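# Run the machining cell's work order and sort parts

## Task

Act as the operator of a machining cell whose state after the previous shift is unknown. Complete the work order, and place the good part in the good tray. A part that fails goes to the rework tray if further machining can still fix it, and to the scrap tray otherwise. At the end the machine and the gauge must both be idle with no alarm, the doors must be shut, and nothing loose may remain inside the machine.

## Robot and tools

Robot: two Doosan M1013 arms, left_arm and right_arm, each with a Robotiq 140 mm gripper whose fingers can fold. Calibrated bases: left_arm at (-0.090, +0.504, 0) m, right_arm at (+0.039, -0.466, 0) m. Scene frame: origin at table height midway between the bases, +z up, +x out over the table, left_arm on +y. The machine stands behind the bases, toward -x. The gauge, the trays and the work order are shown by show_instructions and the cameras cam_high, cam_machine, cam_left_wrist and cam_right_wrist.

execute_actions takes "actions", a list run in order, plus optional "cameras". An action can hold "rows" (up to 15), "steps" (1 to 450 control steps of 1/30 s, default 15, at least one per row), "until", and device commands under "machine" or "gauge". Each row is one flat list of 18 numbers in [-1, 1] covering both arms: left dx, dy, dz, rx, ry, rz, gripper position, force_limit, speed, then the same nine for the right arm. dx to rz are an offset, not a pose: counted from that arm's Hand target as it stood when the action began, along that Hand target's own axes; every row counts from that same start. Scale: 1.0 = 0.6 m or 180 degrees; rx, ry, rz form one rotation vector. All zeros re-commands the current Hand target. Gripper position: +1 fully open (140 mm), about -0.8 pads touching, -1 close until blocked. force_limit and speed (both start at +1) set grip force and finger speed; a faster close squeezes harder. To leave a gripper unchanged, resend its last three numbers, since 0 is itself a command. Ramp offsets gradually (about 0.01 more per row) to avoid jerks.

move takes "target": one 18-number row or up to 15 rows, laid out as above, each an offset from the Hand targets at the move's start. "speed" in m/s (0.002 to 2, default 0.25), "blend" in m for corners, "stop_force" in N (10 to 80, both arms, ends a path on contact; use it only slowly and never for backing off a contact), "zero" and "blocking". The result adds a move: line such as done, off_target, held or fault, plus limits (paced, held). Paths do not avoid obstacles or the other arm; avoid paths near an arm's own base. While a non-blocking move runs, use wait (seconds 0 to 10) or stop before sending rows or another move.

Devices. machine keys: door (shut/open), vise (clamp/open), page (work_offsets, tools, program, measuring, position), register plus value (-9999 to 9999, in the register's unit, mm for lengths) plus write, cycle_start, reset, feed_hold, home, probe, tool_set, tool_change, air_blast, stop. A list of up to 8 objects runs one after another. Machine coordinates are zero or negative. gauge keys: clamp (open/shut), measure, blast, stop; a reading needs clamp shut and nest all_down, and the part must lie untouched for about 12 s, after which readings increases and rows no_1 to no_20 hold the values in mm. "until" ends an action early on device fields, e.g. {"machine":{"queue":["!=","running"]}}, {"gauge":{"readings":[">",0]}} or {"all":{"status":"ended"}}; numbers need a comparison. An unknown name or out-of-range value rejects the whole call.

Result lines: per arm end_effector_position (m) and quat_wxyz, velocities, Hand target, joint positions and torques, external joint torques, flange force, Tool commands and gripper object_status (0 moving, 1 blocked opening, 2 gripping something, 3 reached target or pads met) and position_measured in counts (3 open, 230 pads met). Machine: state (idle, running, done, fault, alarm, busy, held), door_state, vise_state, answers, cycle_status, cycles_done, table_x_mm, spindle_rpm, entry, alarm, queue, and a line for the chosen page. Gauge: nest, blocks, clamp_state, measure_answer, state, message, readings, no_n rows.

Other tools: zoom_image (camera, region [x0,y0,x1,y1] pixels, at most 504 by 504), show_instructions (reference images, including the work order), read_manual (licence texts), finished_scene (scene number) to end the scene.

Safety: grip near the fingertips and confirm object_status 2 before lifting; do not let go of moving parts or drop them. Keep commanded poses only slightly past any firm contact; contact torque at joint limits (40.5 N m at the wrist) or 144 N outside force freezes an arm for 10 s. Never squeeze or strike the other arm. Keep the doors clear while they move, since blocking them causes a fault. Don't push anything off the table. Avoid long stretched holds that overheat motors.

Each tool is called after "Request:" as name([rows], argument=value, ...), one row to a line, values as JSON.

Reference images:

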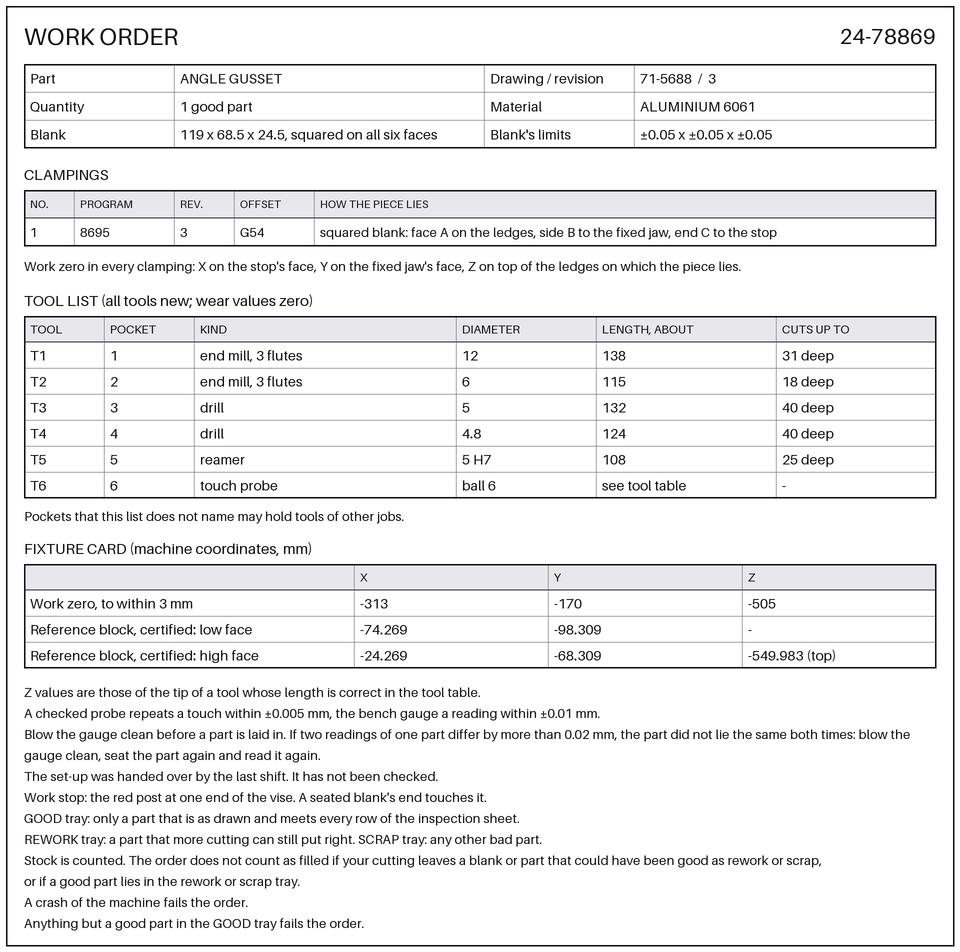

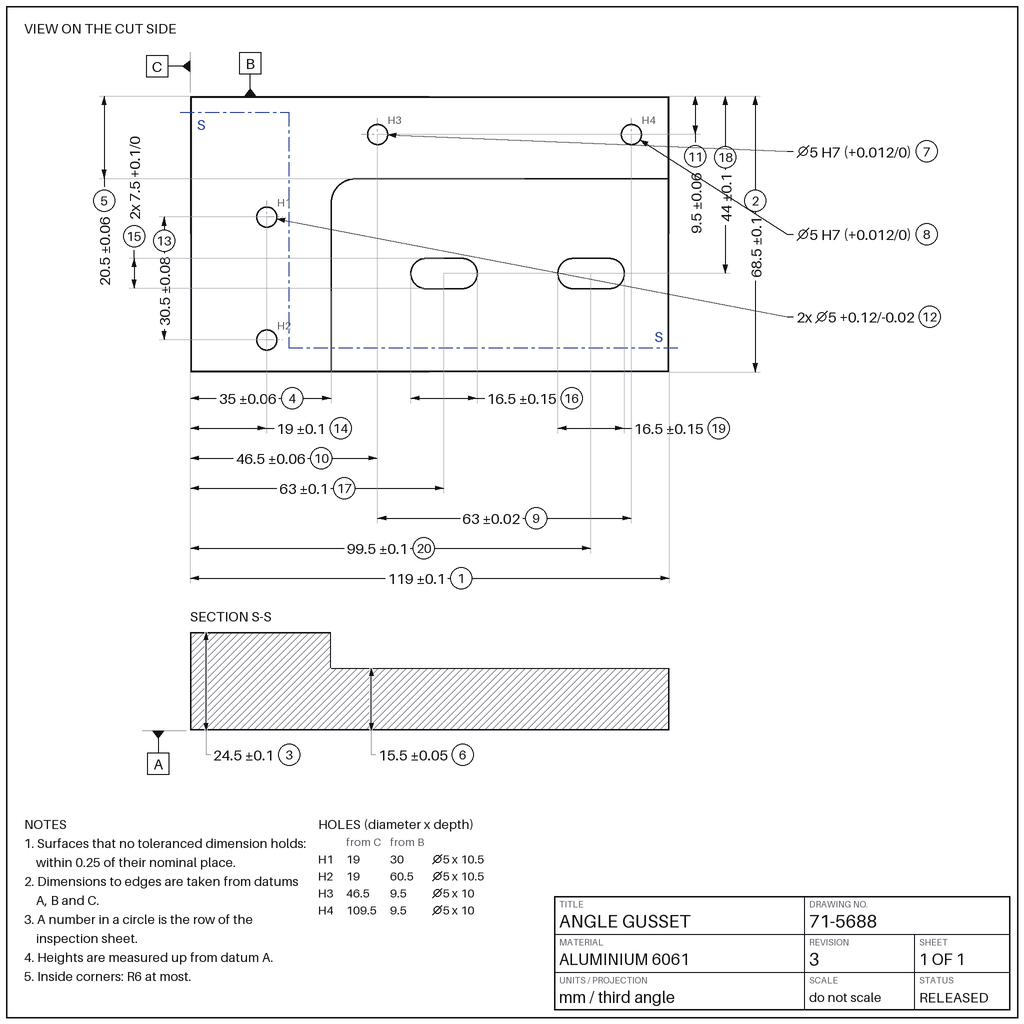

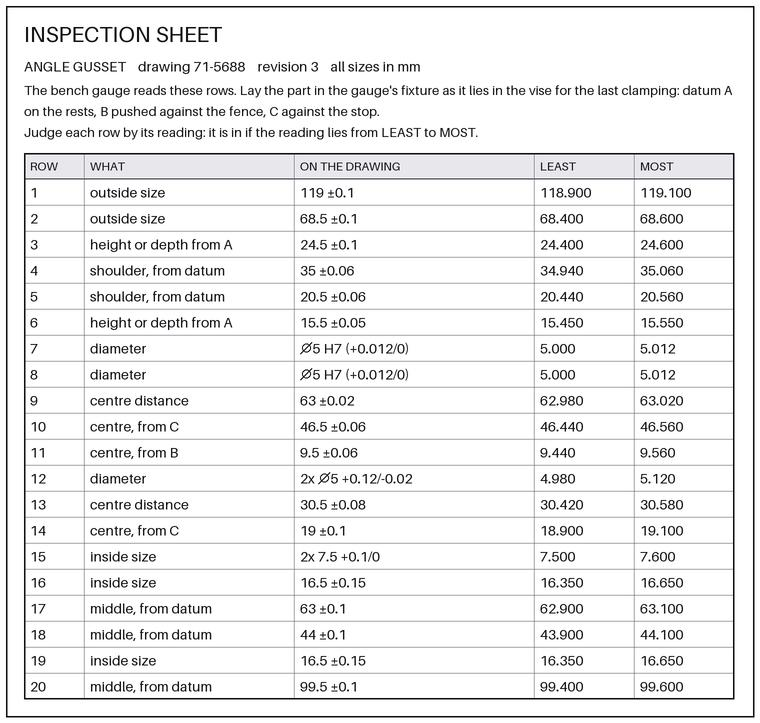

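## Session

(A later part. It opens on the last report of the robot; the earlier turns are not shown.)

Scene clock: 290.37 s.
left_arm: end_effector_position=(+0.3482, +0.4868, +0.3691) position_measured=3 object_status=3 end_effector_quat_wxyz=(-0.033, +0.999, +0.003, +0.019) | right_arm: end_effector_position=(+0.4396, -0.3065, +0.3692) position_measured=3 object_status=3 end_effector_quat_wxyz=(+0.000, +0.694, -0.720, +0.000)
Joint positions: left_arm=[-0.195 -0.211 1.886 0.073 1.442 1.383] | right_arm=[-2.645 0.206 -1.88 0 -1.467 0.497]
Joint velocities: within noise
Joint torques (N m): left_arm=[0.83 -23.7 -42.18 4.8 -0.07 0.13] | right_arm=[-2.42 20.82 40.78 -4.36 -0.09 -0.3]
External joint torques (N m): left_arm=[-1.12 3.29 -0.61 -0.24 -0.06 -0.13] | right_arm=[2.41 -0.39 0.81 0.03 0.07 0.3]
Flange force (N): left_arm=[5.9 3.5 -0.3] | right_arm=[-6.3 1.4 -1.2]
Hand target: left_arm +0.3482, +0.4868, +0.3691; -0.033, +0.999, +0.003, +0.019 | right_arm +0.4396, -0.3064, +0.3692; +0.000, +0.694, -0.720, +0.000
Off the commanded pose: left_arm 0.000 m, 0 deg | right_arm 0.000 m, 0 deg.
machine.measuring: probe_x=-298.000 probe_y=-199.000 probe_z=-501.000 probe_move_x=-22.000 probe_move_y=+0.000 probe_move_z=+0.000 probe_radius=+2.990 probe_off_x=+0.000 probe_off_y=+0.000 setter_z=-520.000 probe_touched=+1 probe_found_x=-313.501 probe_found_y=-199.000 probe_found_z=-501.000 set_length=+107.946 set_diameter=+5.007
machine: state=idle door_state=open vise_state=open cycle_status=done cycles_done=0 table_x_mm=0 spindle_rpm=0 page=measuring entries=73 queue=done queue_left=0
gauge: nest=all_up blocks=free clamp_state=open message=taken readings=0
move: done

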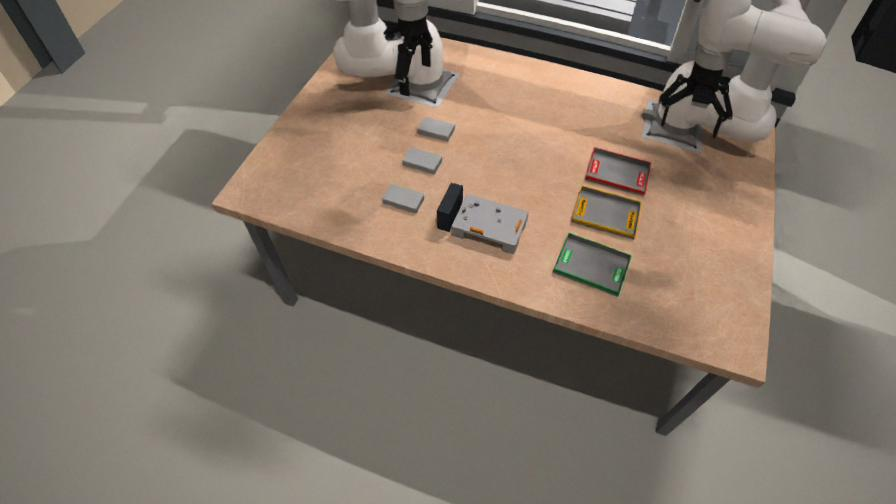

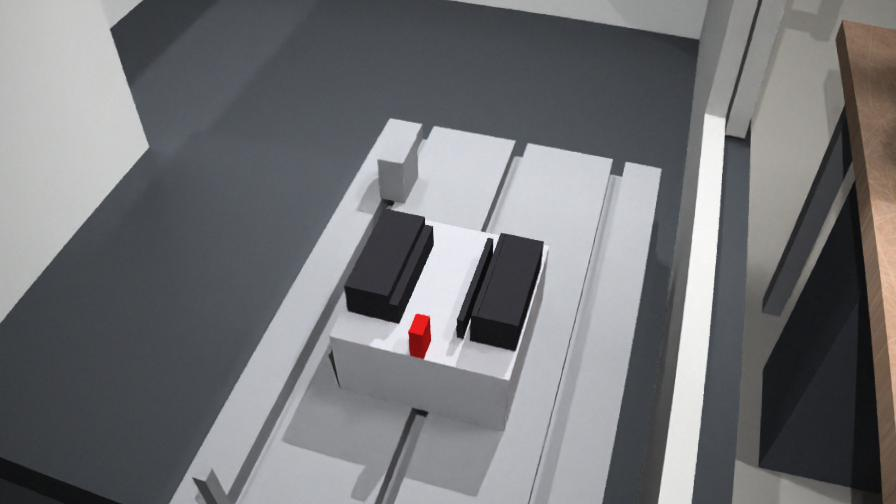

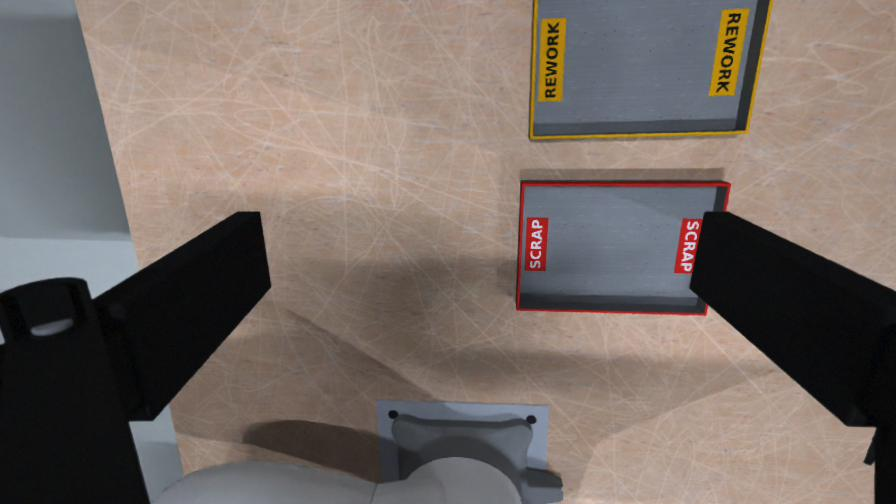

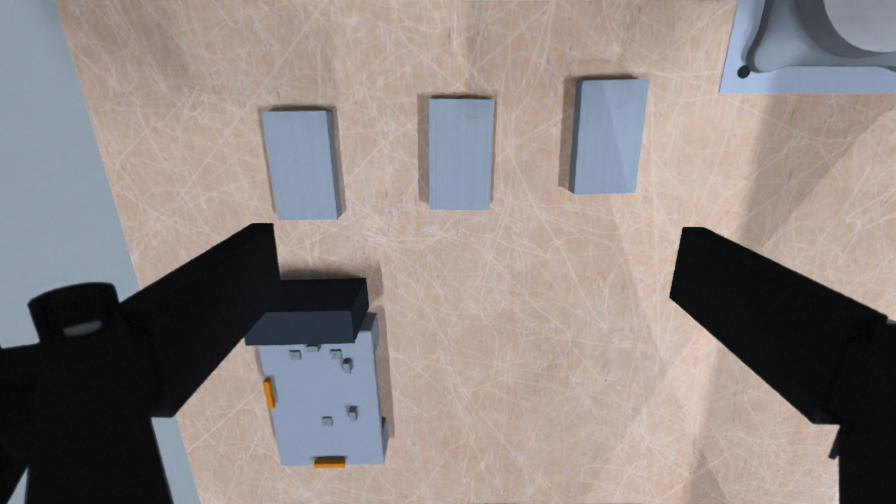

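Request:
move(target=[0,0,0,0,0,0,1,1,1, 0.015,0,0.4167,0,0,0,1,1,1], cameras=["cam_right_wrist","cam_high"])

Scene clock: 298.37 s.
left_arm: end_effector_position=(+0.3482, +0.4868, +0.3691) position_measured=3 object_status=3 end_effector_quat_wxyz=(-0.033, +0.999, +0.003, +0.019) | right_arm: end_effector_position=(+0.4395, -0.3155, +0.1192) position_measured=3 object_status=3 end_effector_quat_wxyz=(+0.000, +0.694, -0.720, +0.000)
Joint positions: left_arm=[-0.195 -0.211 1.886 0.073 1.442 1.383] | right_arm=[-2.664 0.052 -2.233 0 -0.961 0.478]
Joint velocities: within noise
Joint torques (N m): left_arm=[0.56 -23.67 -41.9 4.8 -0.09 0.14] | right_arm=[-2.27 29.11 33.92 -3.64 -0.19 -0.32]
External joint torques (N m): left_arm=[-0.65 3.2 -0.83 -0.24 -0.04 -0.14] | right_arm=[2.3 -0.26 0.41 0.09 0.16 0.32]
Flange force (N): left_arm=[6.2 2.4 -0.7] | right_arm=[-5.9 1.8 0.2]
Hand target: left_arm +0.3482, +0.4868, +0.3691; -0.033, +0.999, +0.003, +0.019 | right_arm +0.4394, -0.3154, +0.1192; +0.000, +0.694, -0.720, +0.000
Off the commanded pose: left_arm 0.000 m, 0 deg | right_arm 0.000 m, 0 deg.
machine.measuring: probe_x=-298.000 probe_y=-199.000 probe_z=-501.000 probe_move_x=-22.000 probe_move_y=+0.000 probe_move_z=+0.000 probe_radius=+2.990 probe_off_x=+0.000 probe_off_y=+0.000 setter_z=-520.000 probe_touched=+1 probe_found_x=-313.501 probe_found_y=-199.000 probe_found_z=-501.000 set_length=+107.946 set_diameter=+5.007
machine: state=idle door_state=open vise_state=open cycle_status=done cycles_done=0 table_x_mm=0 spindle_rpm=0 page=measuring entries=73 queue=done queue_left=0
gauge: nest=all_up blocks=free clamp_state=open message=taken readings=0
move: done
Images, in order (width x height): cam_high 896x504, cam_right_wrist 896x504.

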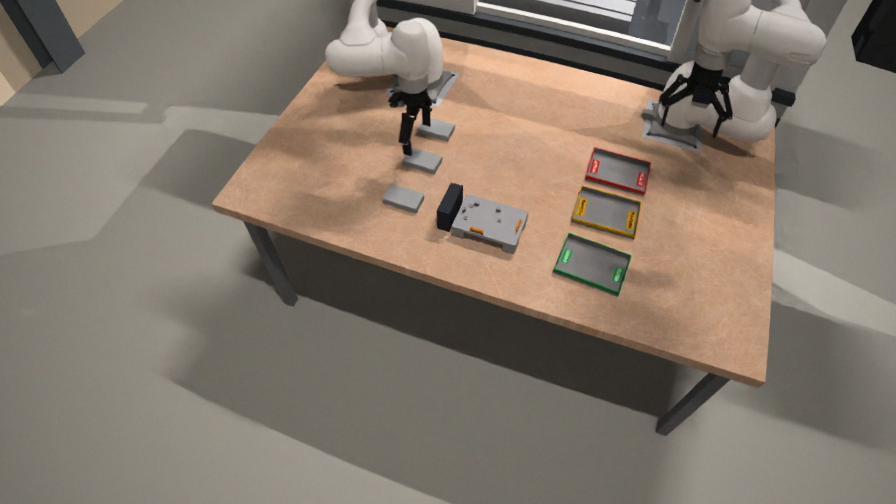

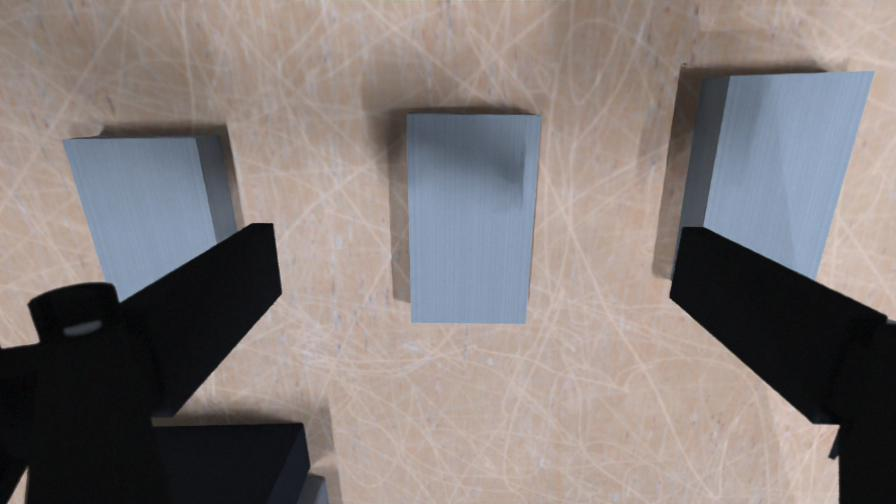

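Request:
move(target=[0,0,0,0,0,0,1,1,1, 0.0,0.0042,0.0950,0,0,0,0.365,0,-1], cameras=["cam_right_wrist","cam_high"])

Request:
zoom_image(camera="cam_right_wrist", region=[220, 60, 720, 440])

Scene clock: 302.53 s.
left_arm: end_effector_position=(+0.3482, +0.4868, +0.3691) position_measured=3 object_status=3 end_effector_quat_wxyz=(-0.033, +0.999, +0.003, +0.019) | right_arm: end_effector_position=(+0.4369, -0.3153, +0.0622) position_measured=83 object_status=0 end_effector_quat_wxyz=(+0.000, +0.694, -0.720, +0.000)
Joint positions: left_arm=[-0.195 -0.211 1.886 0.073 1.442 1.383] | right_arm=[-2.661 -0.019 -2.294 0 -0.828 0.481]
Joint velocities: within noise
Joint torques (N m): left_arm=[0.71 -23.81 -41.97 4.8 -0.05 0.14] | right_arm=[-2.6 32.64 30.36 -3.25 -0.12 -0.31]
External joint torques (N m): left_arm=[-0.68 3.3 -0.73 -0.23 -0.07 -0.14] | right_arm=[2.6 0.07 0.5 0.05 0.1 0.31]
Flange force (N): left_arm=[6.2 2.5 -0.4] | right_arm=[-6.4 2.5 -0.3]
Hand target: left_arm +0.3482, +0.4868, +0.3691; -0.033, +0.999, +0.003, +0.019 | right_arm +0.4370, -0.3153, +0.0622; +0.000, +0.694, -0.720, +0.000
Off the commanded pose: left_arm 0.000 m, 0 deg | right_arm 0.000 m, 0 deg.
machine.measuring: probe_x=-298.000 probe_y=-199.000 probe_z=-501.000 probe_move_x=-22.000 probe_move_y=+0.000 probe_move_z=+0.000 probe_radius=+2.990 probe_off_x=+0.000 probe_off_y=+0.000 setter_z=-520.000 probe_touched=+1 probe_found_x=-313.501 probe_found_y=-199.000 probe_found_z=-501.000 set_length=+107.946 set_diameter=+5.007
machine: state=idle door_state=open vise_state=open cycle_status=done cycles_done=0 table_x_mm=0 spindle_rpm=0 page=measuring entries=73 queue=done queue_left=0
gauge: nest=all_up blocks=free clamp_state=open message=taken readings=0
move: done
Images, in order (width x height): cam_high 896x504, cam_right_wrist 896x504.

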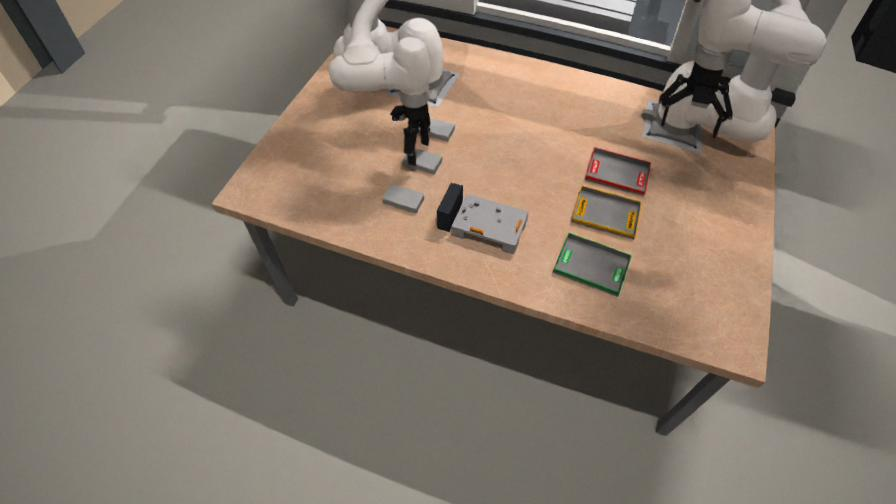

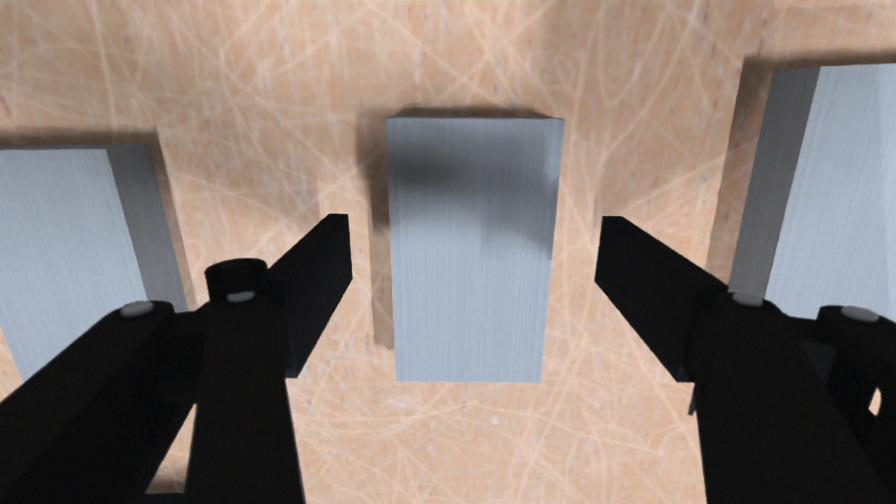

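Scaled by 1.008 from the camera's 896x504 image, which has a finer 1280x720 frame.

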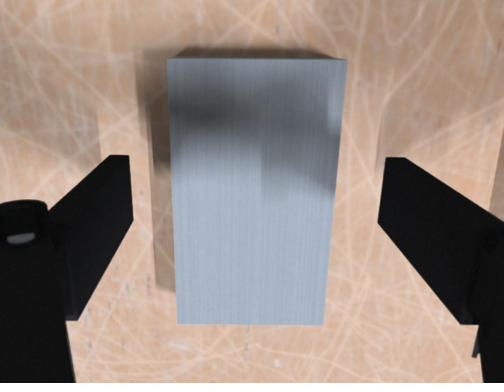

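Request:
move(target=[0,0,0,0,0,0,1,1,1, 0.0058,0.0,0.0403,0,0,0,0.365,0,-1], cameras=["cam_right_wrist","cam_high"])

Request:
zoom_image(camera="cam_right_wrist", region=[220, 60, 720, 440])

Request:
zoom_image(camera="cam_high", region=[360, 80, 480, 200])

Scene clock: 304.37 s.
left_arm: end_effector_position=(+0.3482, +0.4868, +0.3691) position_measured=3 object_status=3 end_effector_quat_wxyz=(-0.033, +0.999, +0.003, +0.019) | right_arm: end_effector_position=(+0.4368, -0.3188, +0.0380) position_measured=83 object_status=3 end_effector_quat_wxyz=(+0.000, +0.694, -0.720, +0.000)
Joint positions: left_arm=[-0.195 -0.211 1.886 0.073 1.442 1.383] | right_arm=[-2.669 -0.053 -2.318 0 -0.77 0.474]
Joint velocities: within noise
Joint torques (N m): left_arm=[0.57 -23.78 -41.94 4.78 -0.07 0.2] | right_arm=[-2.21 33.84 28.5 -3.1 -0.38 -0.28]
External joint torques (N m): left_arm=[-0.62 3.37 -0.7 -0.22 -0.06 -0.2] | right_arm=[2.26 0.76 0.65 0.07 0.35 0.28]
Flange force (N): left_arm=[6.3 2.5 -0.4] | right_arm=[-5.3 2.9 -0.9]
Hand target: left_arm +0.3482, +0.4868, +0.3691; -0.033, +0.999, +0.003, +0.019 | right_arm +0.4368, -0.3188, +0.0380; +0.000, +0.694, -0.720, +0.000
Off the commanded pose: left_arm 0.000 m, 0 deg | right_arm 0.000 m, 0 deg.
machine.measuring: probe_x=-298.000 probe_y=-199.000 probe_z=-501.000 probe_move_x=-22.000 probe_move_y=+0.000 probe_move_z=+0.000 probe_radius=+2.990 probe_off_x=+0.000 probe_off_y=+0.000 setter_z=-520.000 probe_touched=+1 probe_found_x=-313.501 probe_found_y=-199.000 probe_found_z=-501.000 set_length=+107.946 set_diameter=+5.007
machine: state=idle door_state=open vise_state=open cycle_status=done cycles_done=0 table_x_mm=0 spindle_rpm=0 page=measuring entries=73 queue=done queue_left=0
gauge: nest=all_up blocks=free clamp_state=open message=taken readings=0
move: done
Images, in order (width x height): cam_high 896x504, cam_right_wrist 896x504.

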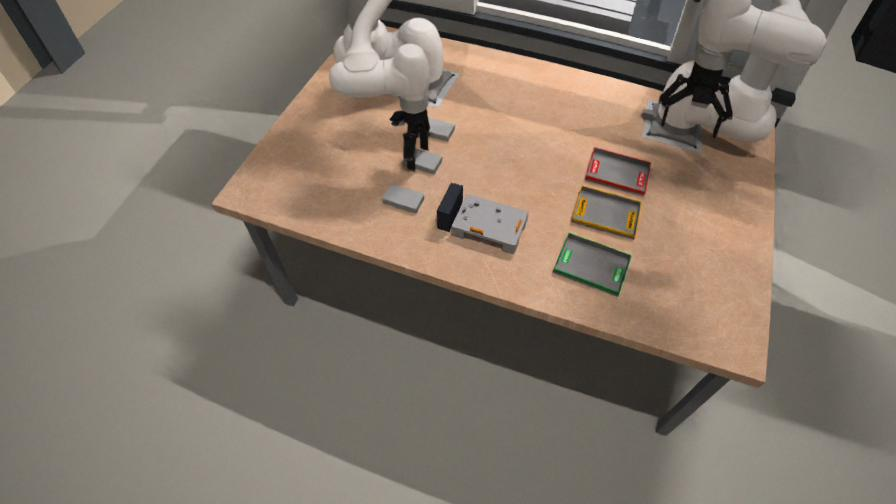

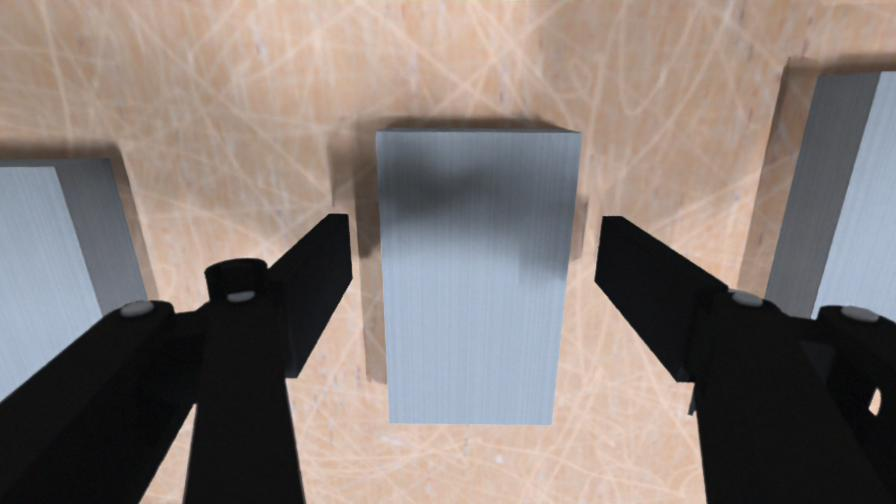

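Scaled by 1.008 from the camera's 896x504 image, which has a finer 1280x720 frame.

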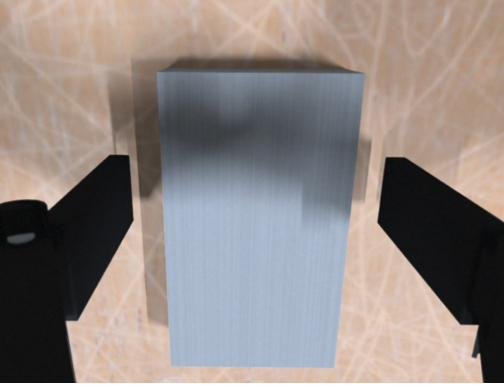

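Scaled by 4.200 from the camera's 896x504 image, which has a finer 1280x720 frame.

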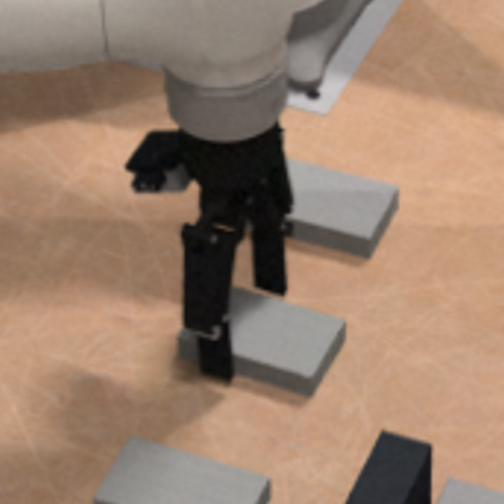

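Request:
move([
  [0,0,0,0,0,0,1,1,1, 0,0.0,0.0058,0,0,0,0.365,0,-1],
], cameras=[])

Request:
execute_actions([
  {"rows":[[0,0,0,0,0,0,1,1,1,0,0,0,0,0,0,-1,0,-1]],"steps":75},
], cameras=["cam_right_wrist"])

Scene clock: 305.57 s.
left_arm: end_effector_position=(+0.3482, +0.4868, +0.3691) position_measured=3 object_status=3 end_effector_quat_wxyz=(-0.033, +0.999, +0.003, +0.019) | right_arm: end_effector_position=(+0.4368, -0.3188, +0.0345) position_measured=83 object_status=3 end_effector_quat_wxyz=(+0.000, +0.694, -0.720, +0.000)
Joint positions: left_arm=[-0.195 -0.211 1.886 0.073 1.442 1.383] | right_arm=[-2.669 -0.059 -2.321 0 -0.761 0.474]
Joint velocities: within noise
Joint torques (N m): left_arm=[0.51 -23.72 -41.94 4.79 -0.06 0.16] | right_arm=[-2.08 35.04 28.25 -3.06 -0.01 -0.3]
External joint torques (N m): left_arm=[-0.47 3.18 -0.81 -0.21 -0.07 -0.17] | right_arm=[2.16 -0.13 0.78 0.05 0 0.3]
Flange force (N): left_arm=[6.2 2.1 -0.6] | right_arm=[-5.8 1.3 -0.5]
Hand target: left_arm +0.3482, +0.4868, +0.3691; -0.033, +0.999, +0.003, +0.019 | right_arm +0.4368, -0.3188, +0.0345; +0.000, +0.694, -0.720, +0.000
Off the commanded pose: left_arm 0.000 m, 0 deg | right_arm 0.000 m, 0 deg.
machine.measuring: probe_x=-298.000 probe_y=-199.000 probe_z=-501.000 probe_move_x=-22.000 probe_move_y=+0.000 probe_move_z=+0.000 probe_radius=+2.990 probe_off_x=+0.000 probe_off_y=+0.000 setter_z=-520.000 probe_touched=+1 probe_found_x=-313.501 probe_found_y=-199.000 probe_found_z=-501.000 set_length=+107.946 set_diameter=+5.007
machine: state=idle door_state=open vise_state=open cycle_status=done cycles_done=0 table_x_mm=0 spindle_rpm=0 page=measuring entries=73 queue=done queue_left=0
gauge: nest=all_up blocks=free clamp_state=open message=taken readings=0
move: done
No camera images: "cameras" was empty.

Scene clock: 308.27 s.
left_arm: end_effector_position=(+0.3482, +0.4868, +0.3691) position_measured=3 object_status=3 end_effector_quat_wxyz=(-0.033, +0.999, +0.003, +0.019) | right_arm: end_effector_position=(+0.4368, -0.3188, +0.0345) position_measured=128 object_status=2 end_effector_quat_wxyz=(+0.000, +0.694, -0.720, +0.000)
Joint positions: left_arm=[-0.195 -0.211 1.886 0.073 1.442 1.383] | right_arm=[-2.669 -0.059 -2.321 0 -0.761 0.474]
Joint velocities: within noise
Joint torques (N m): left_arm=[1.04 -23.78 -41.85 4.83 -0.12 0.18] | right_arm=[-1.93 27.14 23.9 -2.94 1.38 -0.29]
External joint torques (N m): left_arm=[-1.06 3.25 -0.89 -0.26 0 -0.18] | right_arm=[1.99 7.59 5.03 -0.06 -1.4 0.29]
Flange force (N): left_arm=[6.1 3.4 -0.9] | right_arm=[-3.7 5.2 -19.8]
Hand target: left_arm +0.3482, +0.4868, +0.3691; -0.033, +0.999, +0.003, +0.019 | right_arm +0.4368, -0.3188, +0.0345; +0.000, +0.694, -0.720, +0.000
Off the commanded pose: left_arm 0.000 m, 0 deg | right_arm 0.000 m, 0 deg.
machine.measuring: probe_x=-298.000 probe_y=-199.000 probe_z=-501.000 probe_move_x=-22.000 probe_move_y=+0.000 probe_move_z=+0.000 probe_radius=+2.990 probe_off_x=+0.000 probe_off_y=+0.000 setter_z=-520.000 probe_touched=+1 probe_found_x=-313.501 probe_found_y=-199.000 probe_found_z=-501.000 set_length=+107.946 set_diameter=+5.007
machine: state=idle door_state=open vise_state=open cycle_status=done cycles_done=0 table_x_mm=0 spindle_rpm=0 page=measuring entries=73 queue=done queue_left=0
gauge: nest=all_up blocks=free clamp_state=open message=taken readings=0
Images, in order (width x height): cam_right_wrist 896x504.

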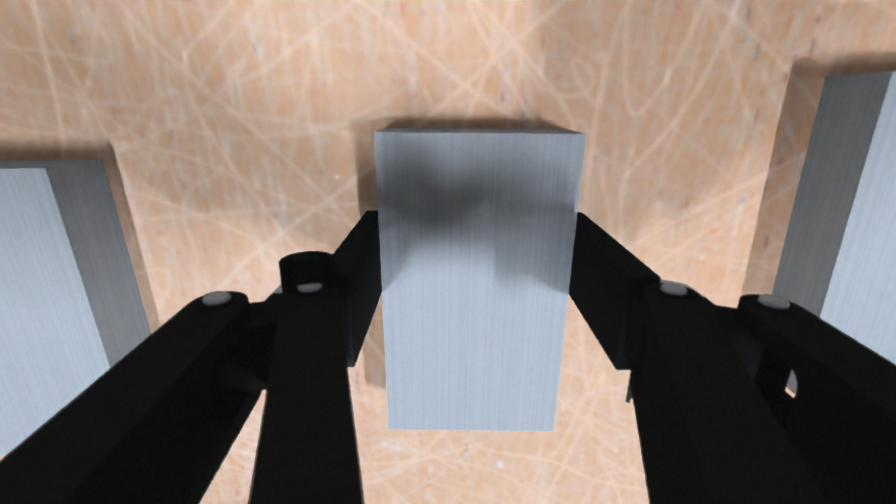

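Request:
move(target=[0,0,0,0,0,0,1,1,1, 0,0.0,-0.3,0,0,0,-1,0,-1], speed=0.12, cameras=["cam_right_wrist","cam_high"])

Request:
zoom_image(camera="cam_high", region=[360, 60, 480, 180])

Scene clock: 310.53 s.
left_arm: end_effector_position=(+0.3482, +0.4868, +0.3691) position_measured=3 object_status=3 end_effector_quat_wxyz=(-0.033, +0.999, +0.003, +0.019) | right_arm: end_effector_position=(+0.4367, -0.3188, +0.2145) position_measured=128 object_status=2 end_effector_quat_wxyz=(+0.000, +0.694, -0.720, +0.000)
Joint positions: left_arm=[-0.195 -0.211 1.886 0.073 1.442 1.383] | right_arm=[-2.668 0.149 -2.122 0 -1.169 0.474]
Joint velocities: within noise
Joint torques (N m): left_arm=[0.73 -23.77 -41.9 4.82 -0.01 0.15] | right_arm=[-2.36 25.7 41.07 -4.02 0.16 -0.3]
External joint torques (N m): left_arm=[-0.86 3.3 -0.87 -0.25 -0.12 -0.16] | right_arm=[2.42 -2.77 -2.62 0.03 -0.19 0.3]
Flange force (N): left_arm=[6.3 2.9 -0.6] | right_arm=[-6.1 2.0 5.2]
Hand target: left_arm +0.3482, +0.4868, +0.3691; -0.033, +0.999, +0.003, +0.019 | right_arm +0.4367, -0.3188, +0.2145; +0.000, +0.694, -0.720, +0.000
Off the commanded pose: left_arm 0.000 m, 0 deg | right_arm 0.000 m, 0 deg.
machine.measuring: probe_x=-298.000 probe_y=-199.000 probe_z=-501.000 probe_move_x=-22.000 probe_move_y=+0.000 probe_move_z=+0.000 probe_radius=+2.990 probe_off_x=+0.000 probe_off_y=+0.000 setter_z=-520.000 probe_touched=+1 probe_found_x=-313.501 probe_found_y=-199.000 probe_found_z=-501.000 set_length=+107.946 set_diameter=+5.007
machine: state=idle door_state=open vise_state=open cycle_status=done cycles_done=0 table_x_mm=0 spindle_rpm=0 page=measuring entries=73 queue=done queue_left=0
gauge: nest=all_up blocks=free clamp_state=open message=taken readings=0
move: done
Images, in order (width x height): cam_high 896x504, cam_right_wrist 896x504.

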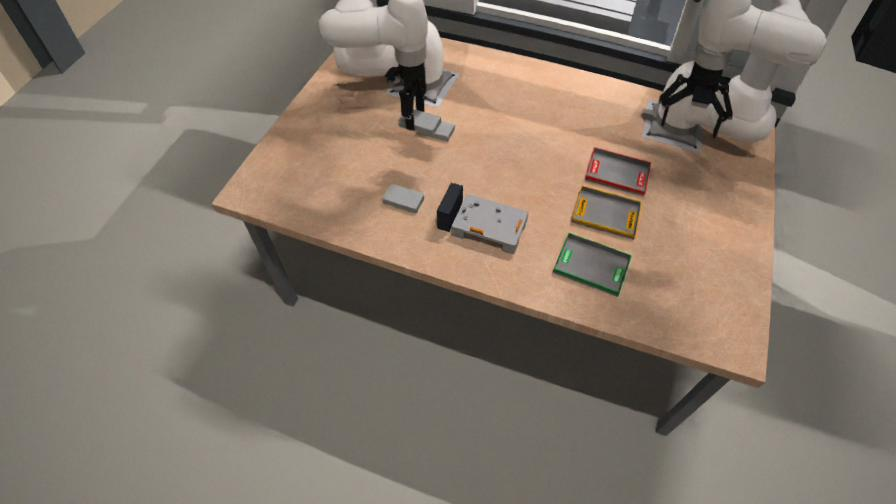

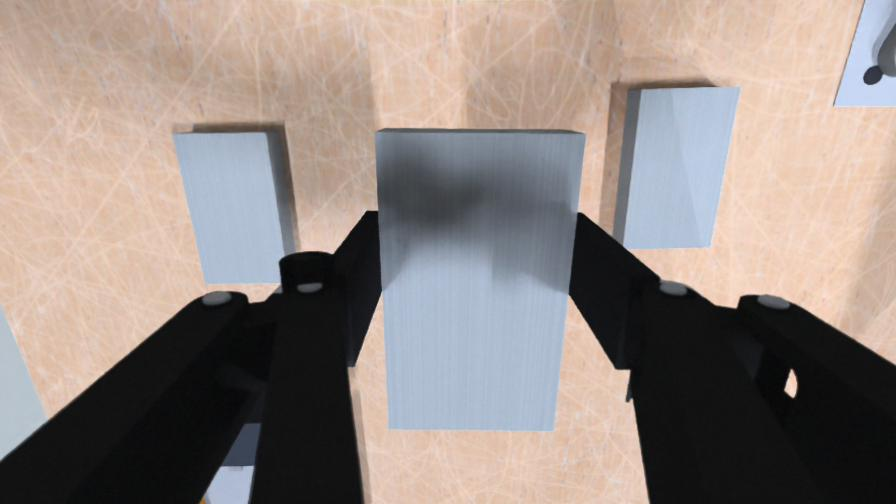

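Scaled by 4.200 from the camera's 896x504 image, which has a finer 1280x720 frame.

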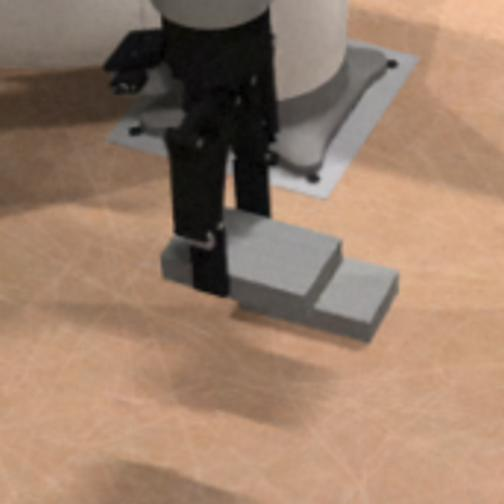

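Request:
move(target=[0,0,0,0,0,0,1,1,1, -0.6528,-0.2878,-0.3167,0,0,-0.0117,-1,0,-1], cameras=["cam_right_wrist","cam_high"])

Request:
zoom_image(camera="cam_right_wrist", region=[250, 0, 700, 140])

Scene clock: 315.73 s.
left_arm: end_effector_position=(+0.3482, +0.4868, +0.3691) position_measured=3 object_status=3 end_effector_quat_wxyz=(-0.033, +0.999, +0.003, +0.019) | right_arm: end_effector_position=(+0.6237, +0.0661, +0.4047) position_measured=128 object_status=2 end_effector_quat_wxyz=(+0.000, +0.707, -0.707, +0.000)
Joint positions: left_arm=[-0.195 -0.211 1.886 0.073 1.442 1.383] | right_arm=[-2.322 -0.381 -1.173 0 -1.587 0.783]
Joint velocities: within noise
Joint torques (N m): left_arm=[0.82 -23.44 -42.03 4.81 -0.12 0.17] | right_arm=[-2.55 84.89 43.02 -4.34 -0.11 -0.32]
External joint torques (N m): left_arm=[-0.86 2.91 -0.76 -0.24 -0.01 -0.18] | right_arm=[2.49 -4.74 -1.24 0.01 0.07 0.32]
Flange force (N): left_arm=[5.5 2.9 -0.7] | right_arm=[-6.0 -1.3 2.3]
Hand target: left_arm +0.3482, +0.4868, +0.3691; -0.033, +0.999, +0.003, +0.019 | right_arm +0.6237, +0.0662, +0.4047; +0.000, +0.707, -0.707, +0.000
Off the commanded pose: left_arm 0.000 m, 0 deg | right_arm 0.000 m, 0 deg.
machine.measuring: probe_x=-298.000 probe_y=-199.000 probe_z=-501.000 probe_move_x=-22.000 probe_move_y=+0.000 probe_move_z=+0.000 probe_radius=+2.990 probe_off_x=+0.000 probe_off_y=+0.000 setter_z=-520.000 probe_touched=+1 probe_found_x=-313.501 probe_found_y=-199.000 probe_found_z=-501.000 set_length=+107.946 set_diameter=+5.007
machine: state=idle door_state=open vise_state=open cycle_status=done cycles_done=0 table_x_mm=0 spindle_rpm=0 page=measuring entries=73 queue=done queue_left=0
gauge: nest=all_up blocks=free clamp_state=open message=taken readings=0
move: done
Images, in order (width x height): cam_high 896x504, cam_right_wrist 896x504.

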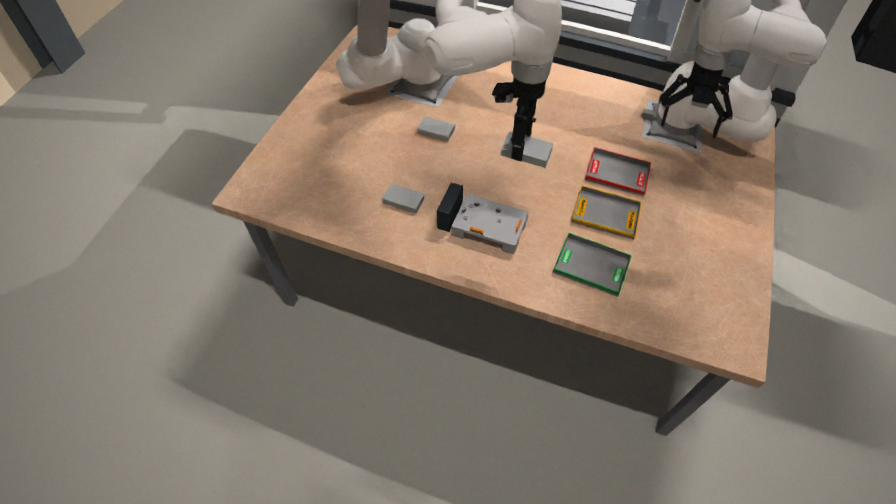

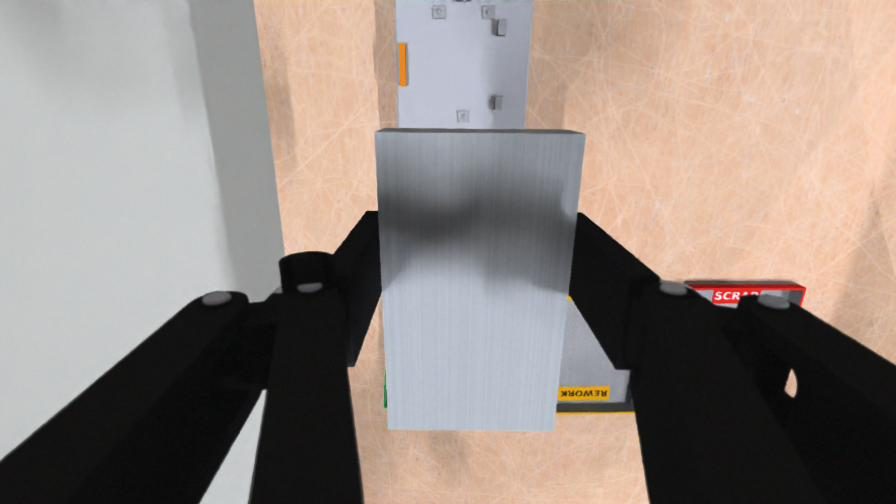

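Scaled by 1.120 from the camera's 896x504 image, which has a finer 1280x720 frame.

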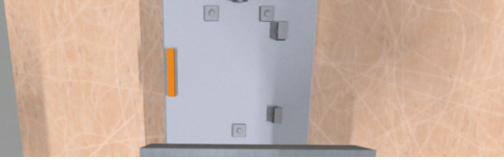

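Request:
zoom_image(camera="cam_right_wrist", region=[380, 0, 560, 140])

Scaled by 2.800 from the camera's 896x504 image, which has a finer 1280x720 frame.

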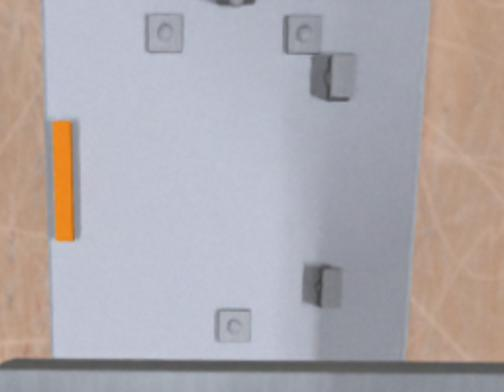

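Request:
move(target=[0,0,0,0,0,0,1,1,1, 0.178,-0.0055,0.4578,0,0,0,-1,0,-1], cameras=["cam_right_wrist","cam_high"])

Request:
zoom_image(camera="cam_high", region=[420, 120, 560, 260])

Scene clock: 320.00 s.
left_arm: end_effector_position=(+0.3482, +0.4868, +0.3691) position_measured=3 object_status=3 end_effector_quat_wxyz=(-0.033, +0.999, +0.003, +0.019) | right_arm: end_effector_position=(+0.6272, -0.0407, +0.1300) position_measured=128 object_status=2 end_effector_quat_wxyz=(+0.000, +0.707, -0.707, +0.000)
Joint positions: left_arm=[-0.195 -0.211 1.886 0.073 1.442 1.383] | right_arm=[-2.431 -0.384 -1.68 -0.001 -1.077 0.675]
Joint velocities: within noise
Joint torques (N m): left_arm=[0.89 -23.69 -41.91 4.8 -0.12 0.2] | right_arm=[-2.22 79.54 38.41 -3.85 0.1 -0.31]
External joint torques (N m): left_arm=[-1.03 3.22 -0.9 -0.23 -0.01 -0.2] | right_arm=[2.27 -3.84 -1.45 0.02 -0.13 0.31]
Flange force (N): left_arm=[6.1 3.4 -0.9] | right_arm=[-4.3 0.2 4.0]
Hand target: left_arm +0.3482, +0.4868, +0.3691; -0.033, +0.999, +0.003, +0.019 | right_arm +0.6272, -0.0406, +0.1300; +0.000, +0.707, -0.707, +0.000
Off the commanded pose: left_arm 0.000 m, 0 deg | right_arm 0.000 m, 0 deg.
machine.measuring: probe_x=-298.000 probe_y=-199.000 probe_z=-501.000 probe_move_x=-22.000 probe_move_y=+0.000 probe_move_z=+0.000 probe_radius=+2.990 probe_off_x=+0.000 probe_off_y=+0.000 setter_z=-520.000 probe_touched=+1 probe_found_x=-313.501 probe_found_y=-199.000 probe_found_z=-501.000 set_length=+107.946 set_diameter=+5.007
machine: state=idle door_state=open vise_state=open cycle_status=done cycles_done=0 table_x_mm=0 spindle_rpm=0 page=measuring entries=73 queue=done queue_left=0
gauge: nest=all_up blocks=free clamp_state=open message=taken readings=0
move: done
Images, in order (width x height): cam_high 896x504, cam_right_wrist 896x504.

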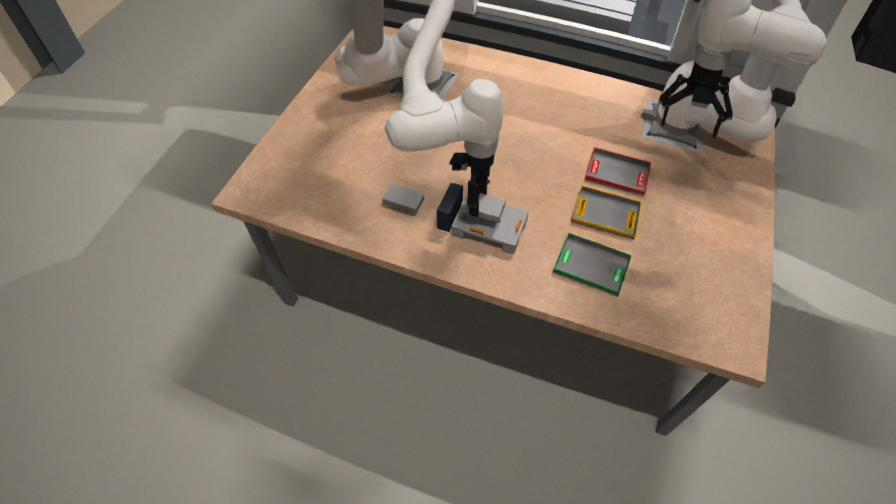

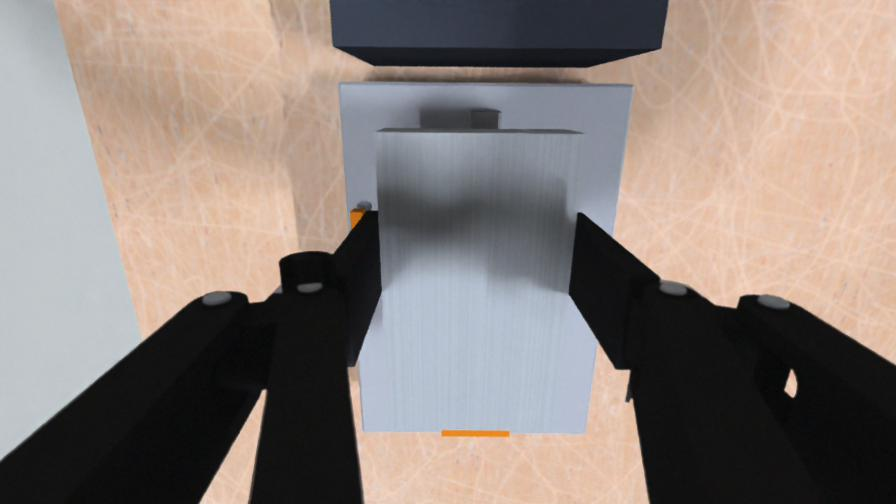

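Scaled by 3.600 from the camera's 896x504 image, which has a finer 1280x720 frame.

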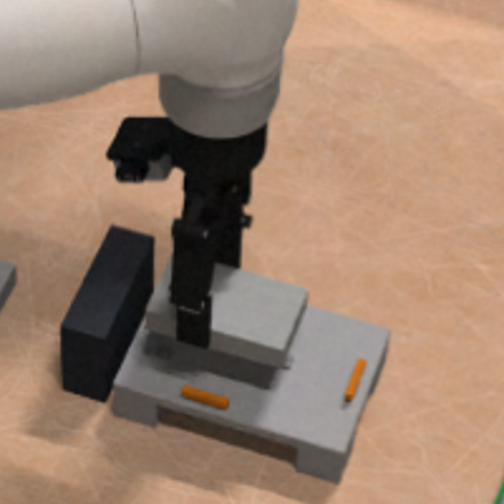

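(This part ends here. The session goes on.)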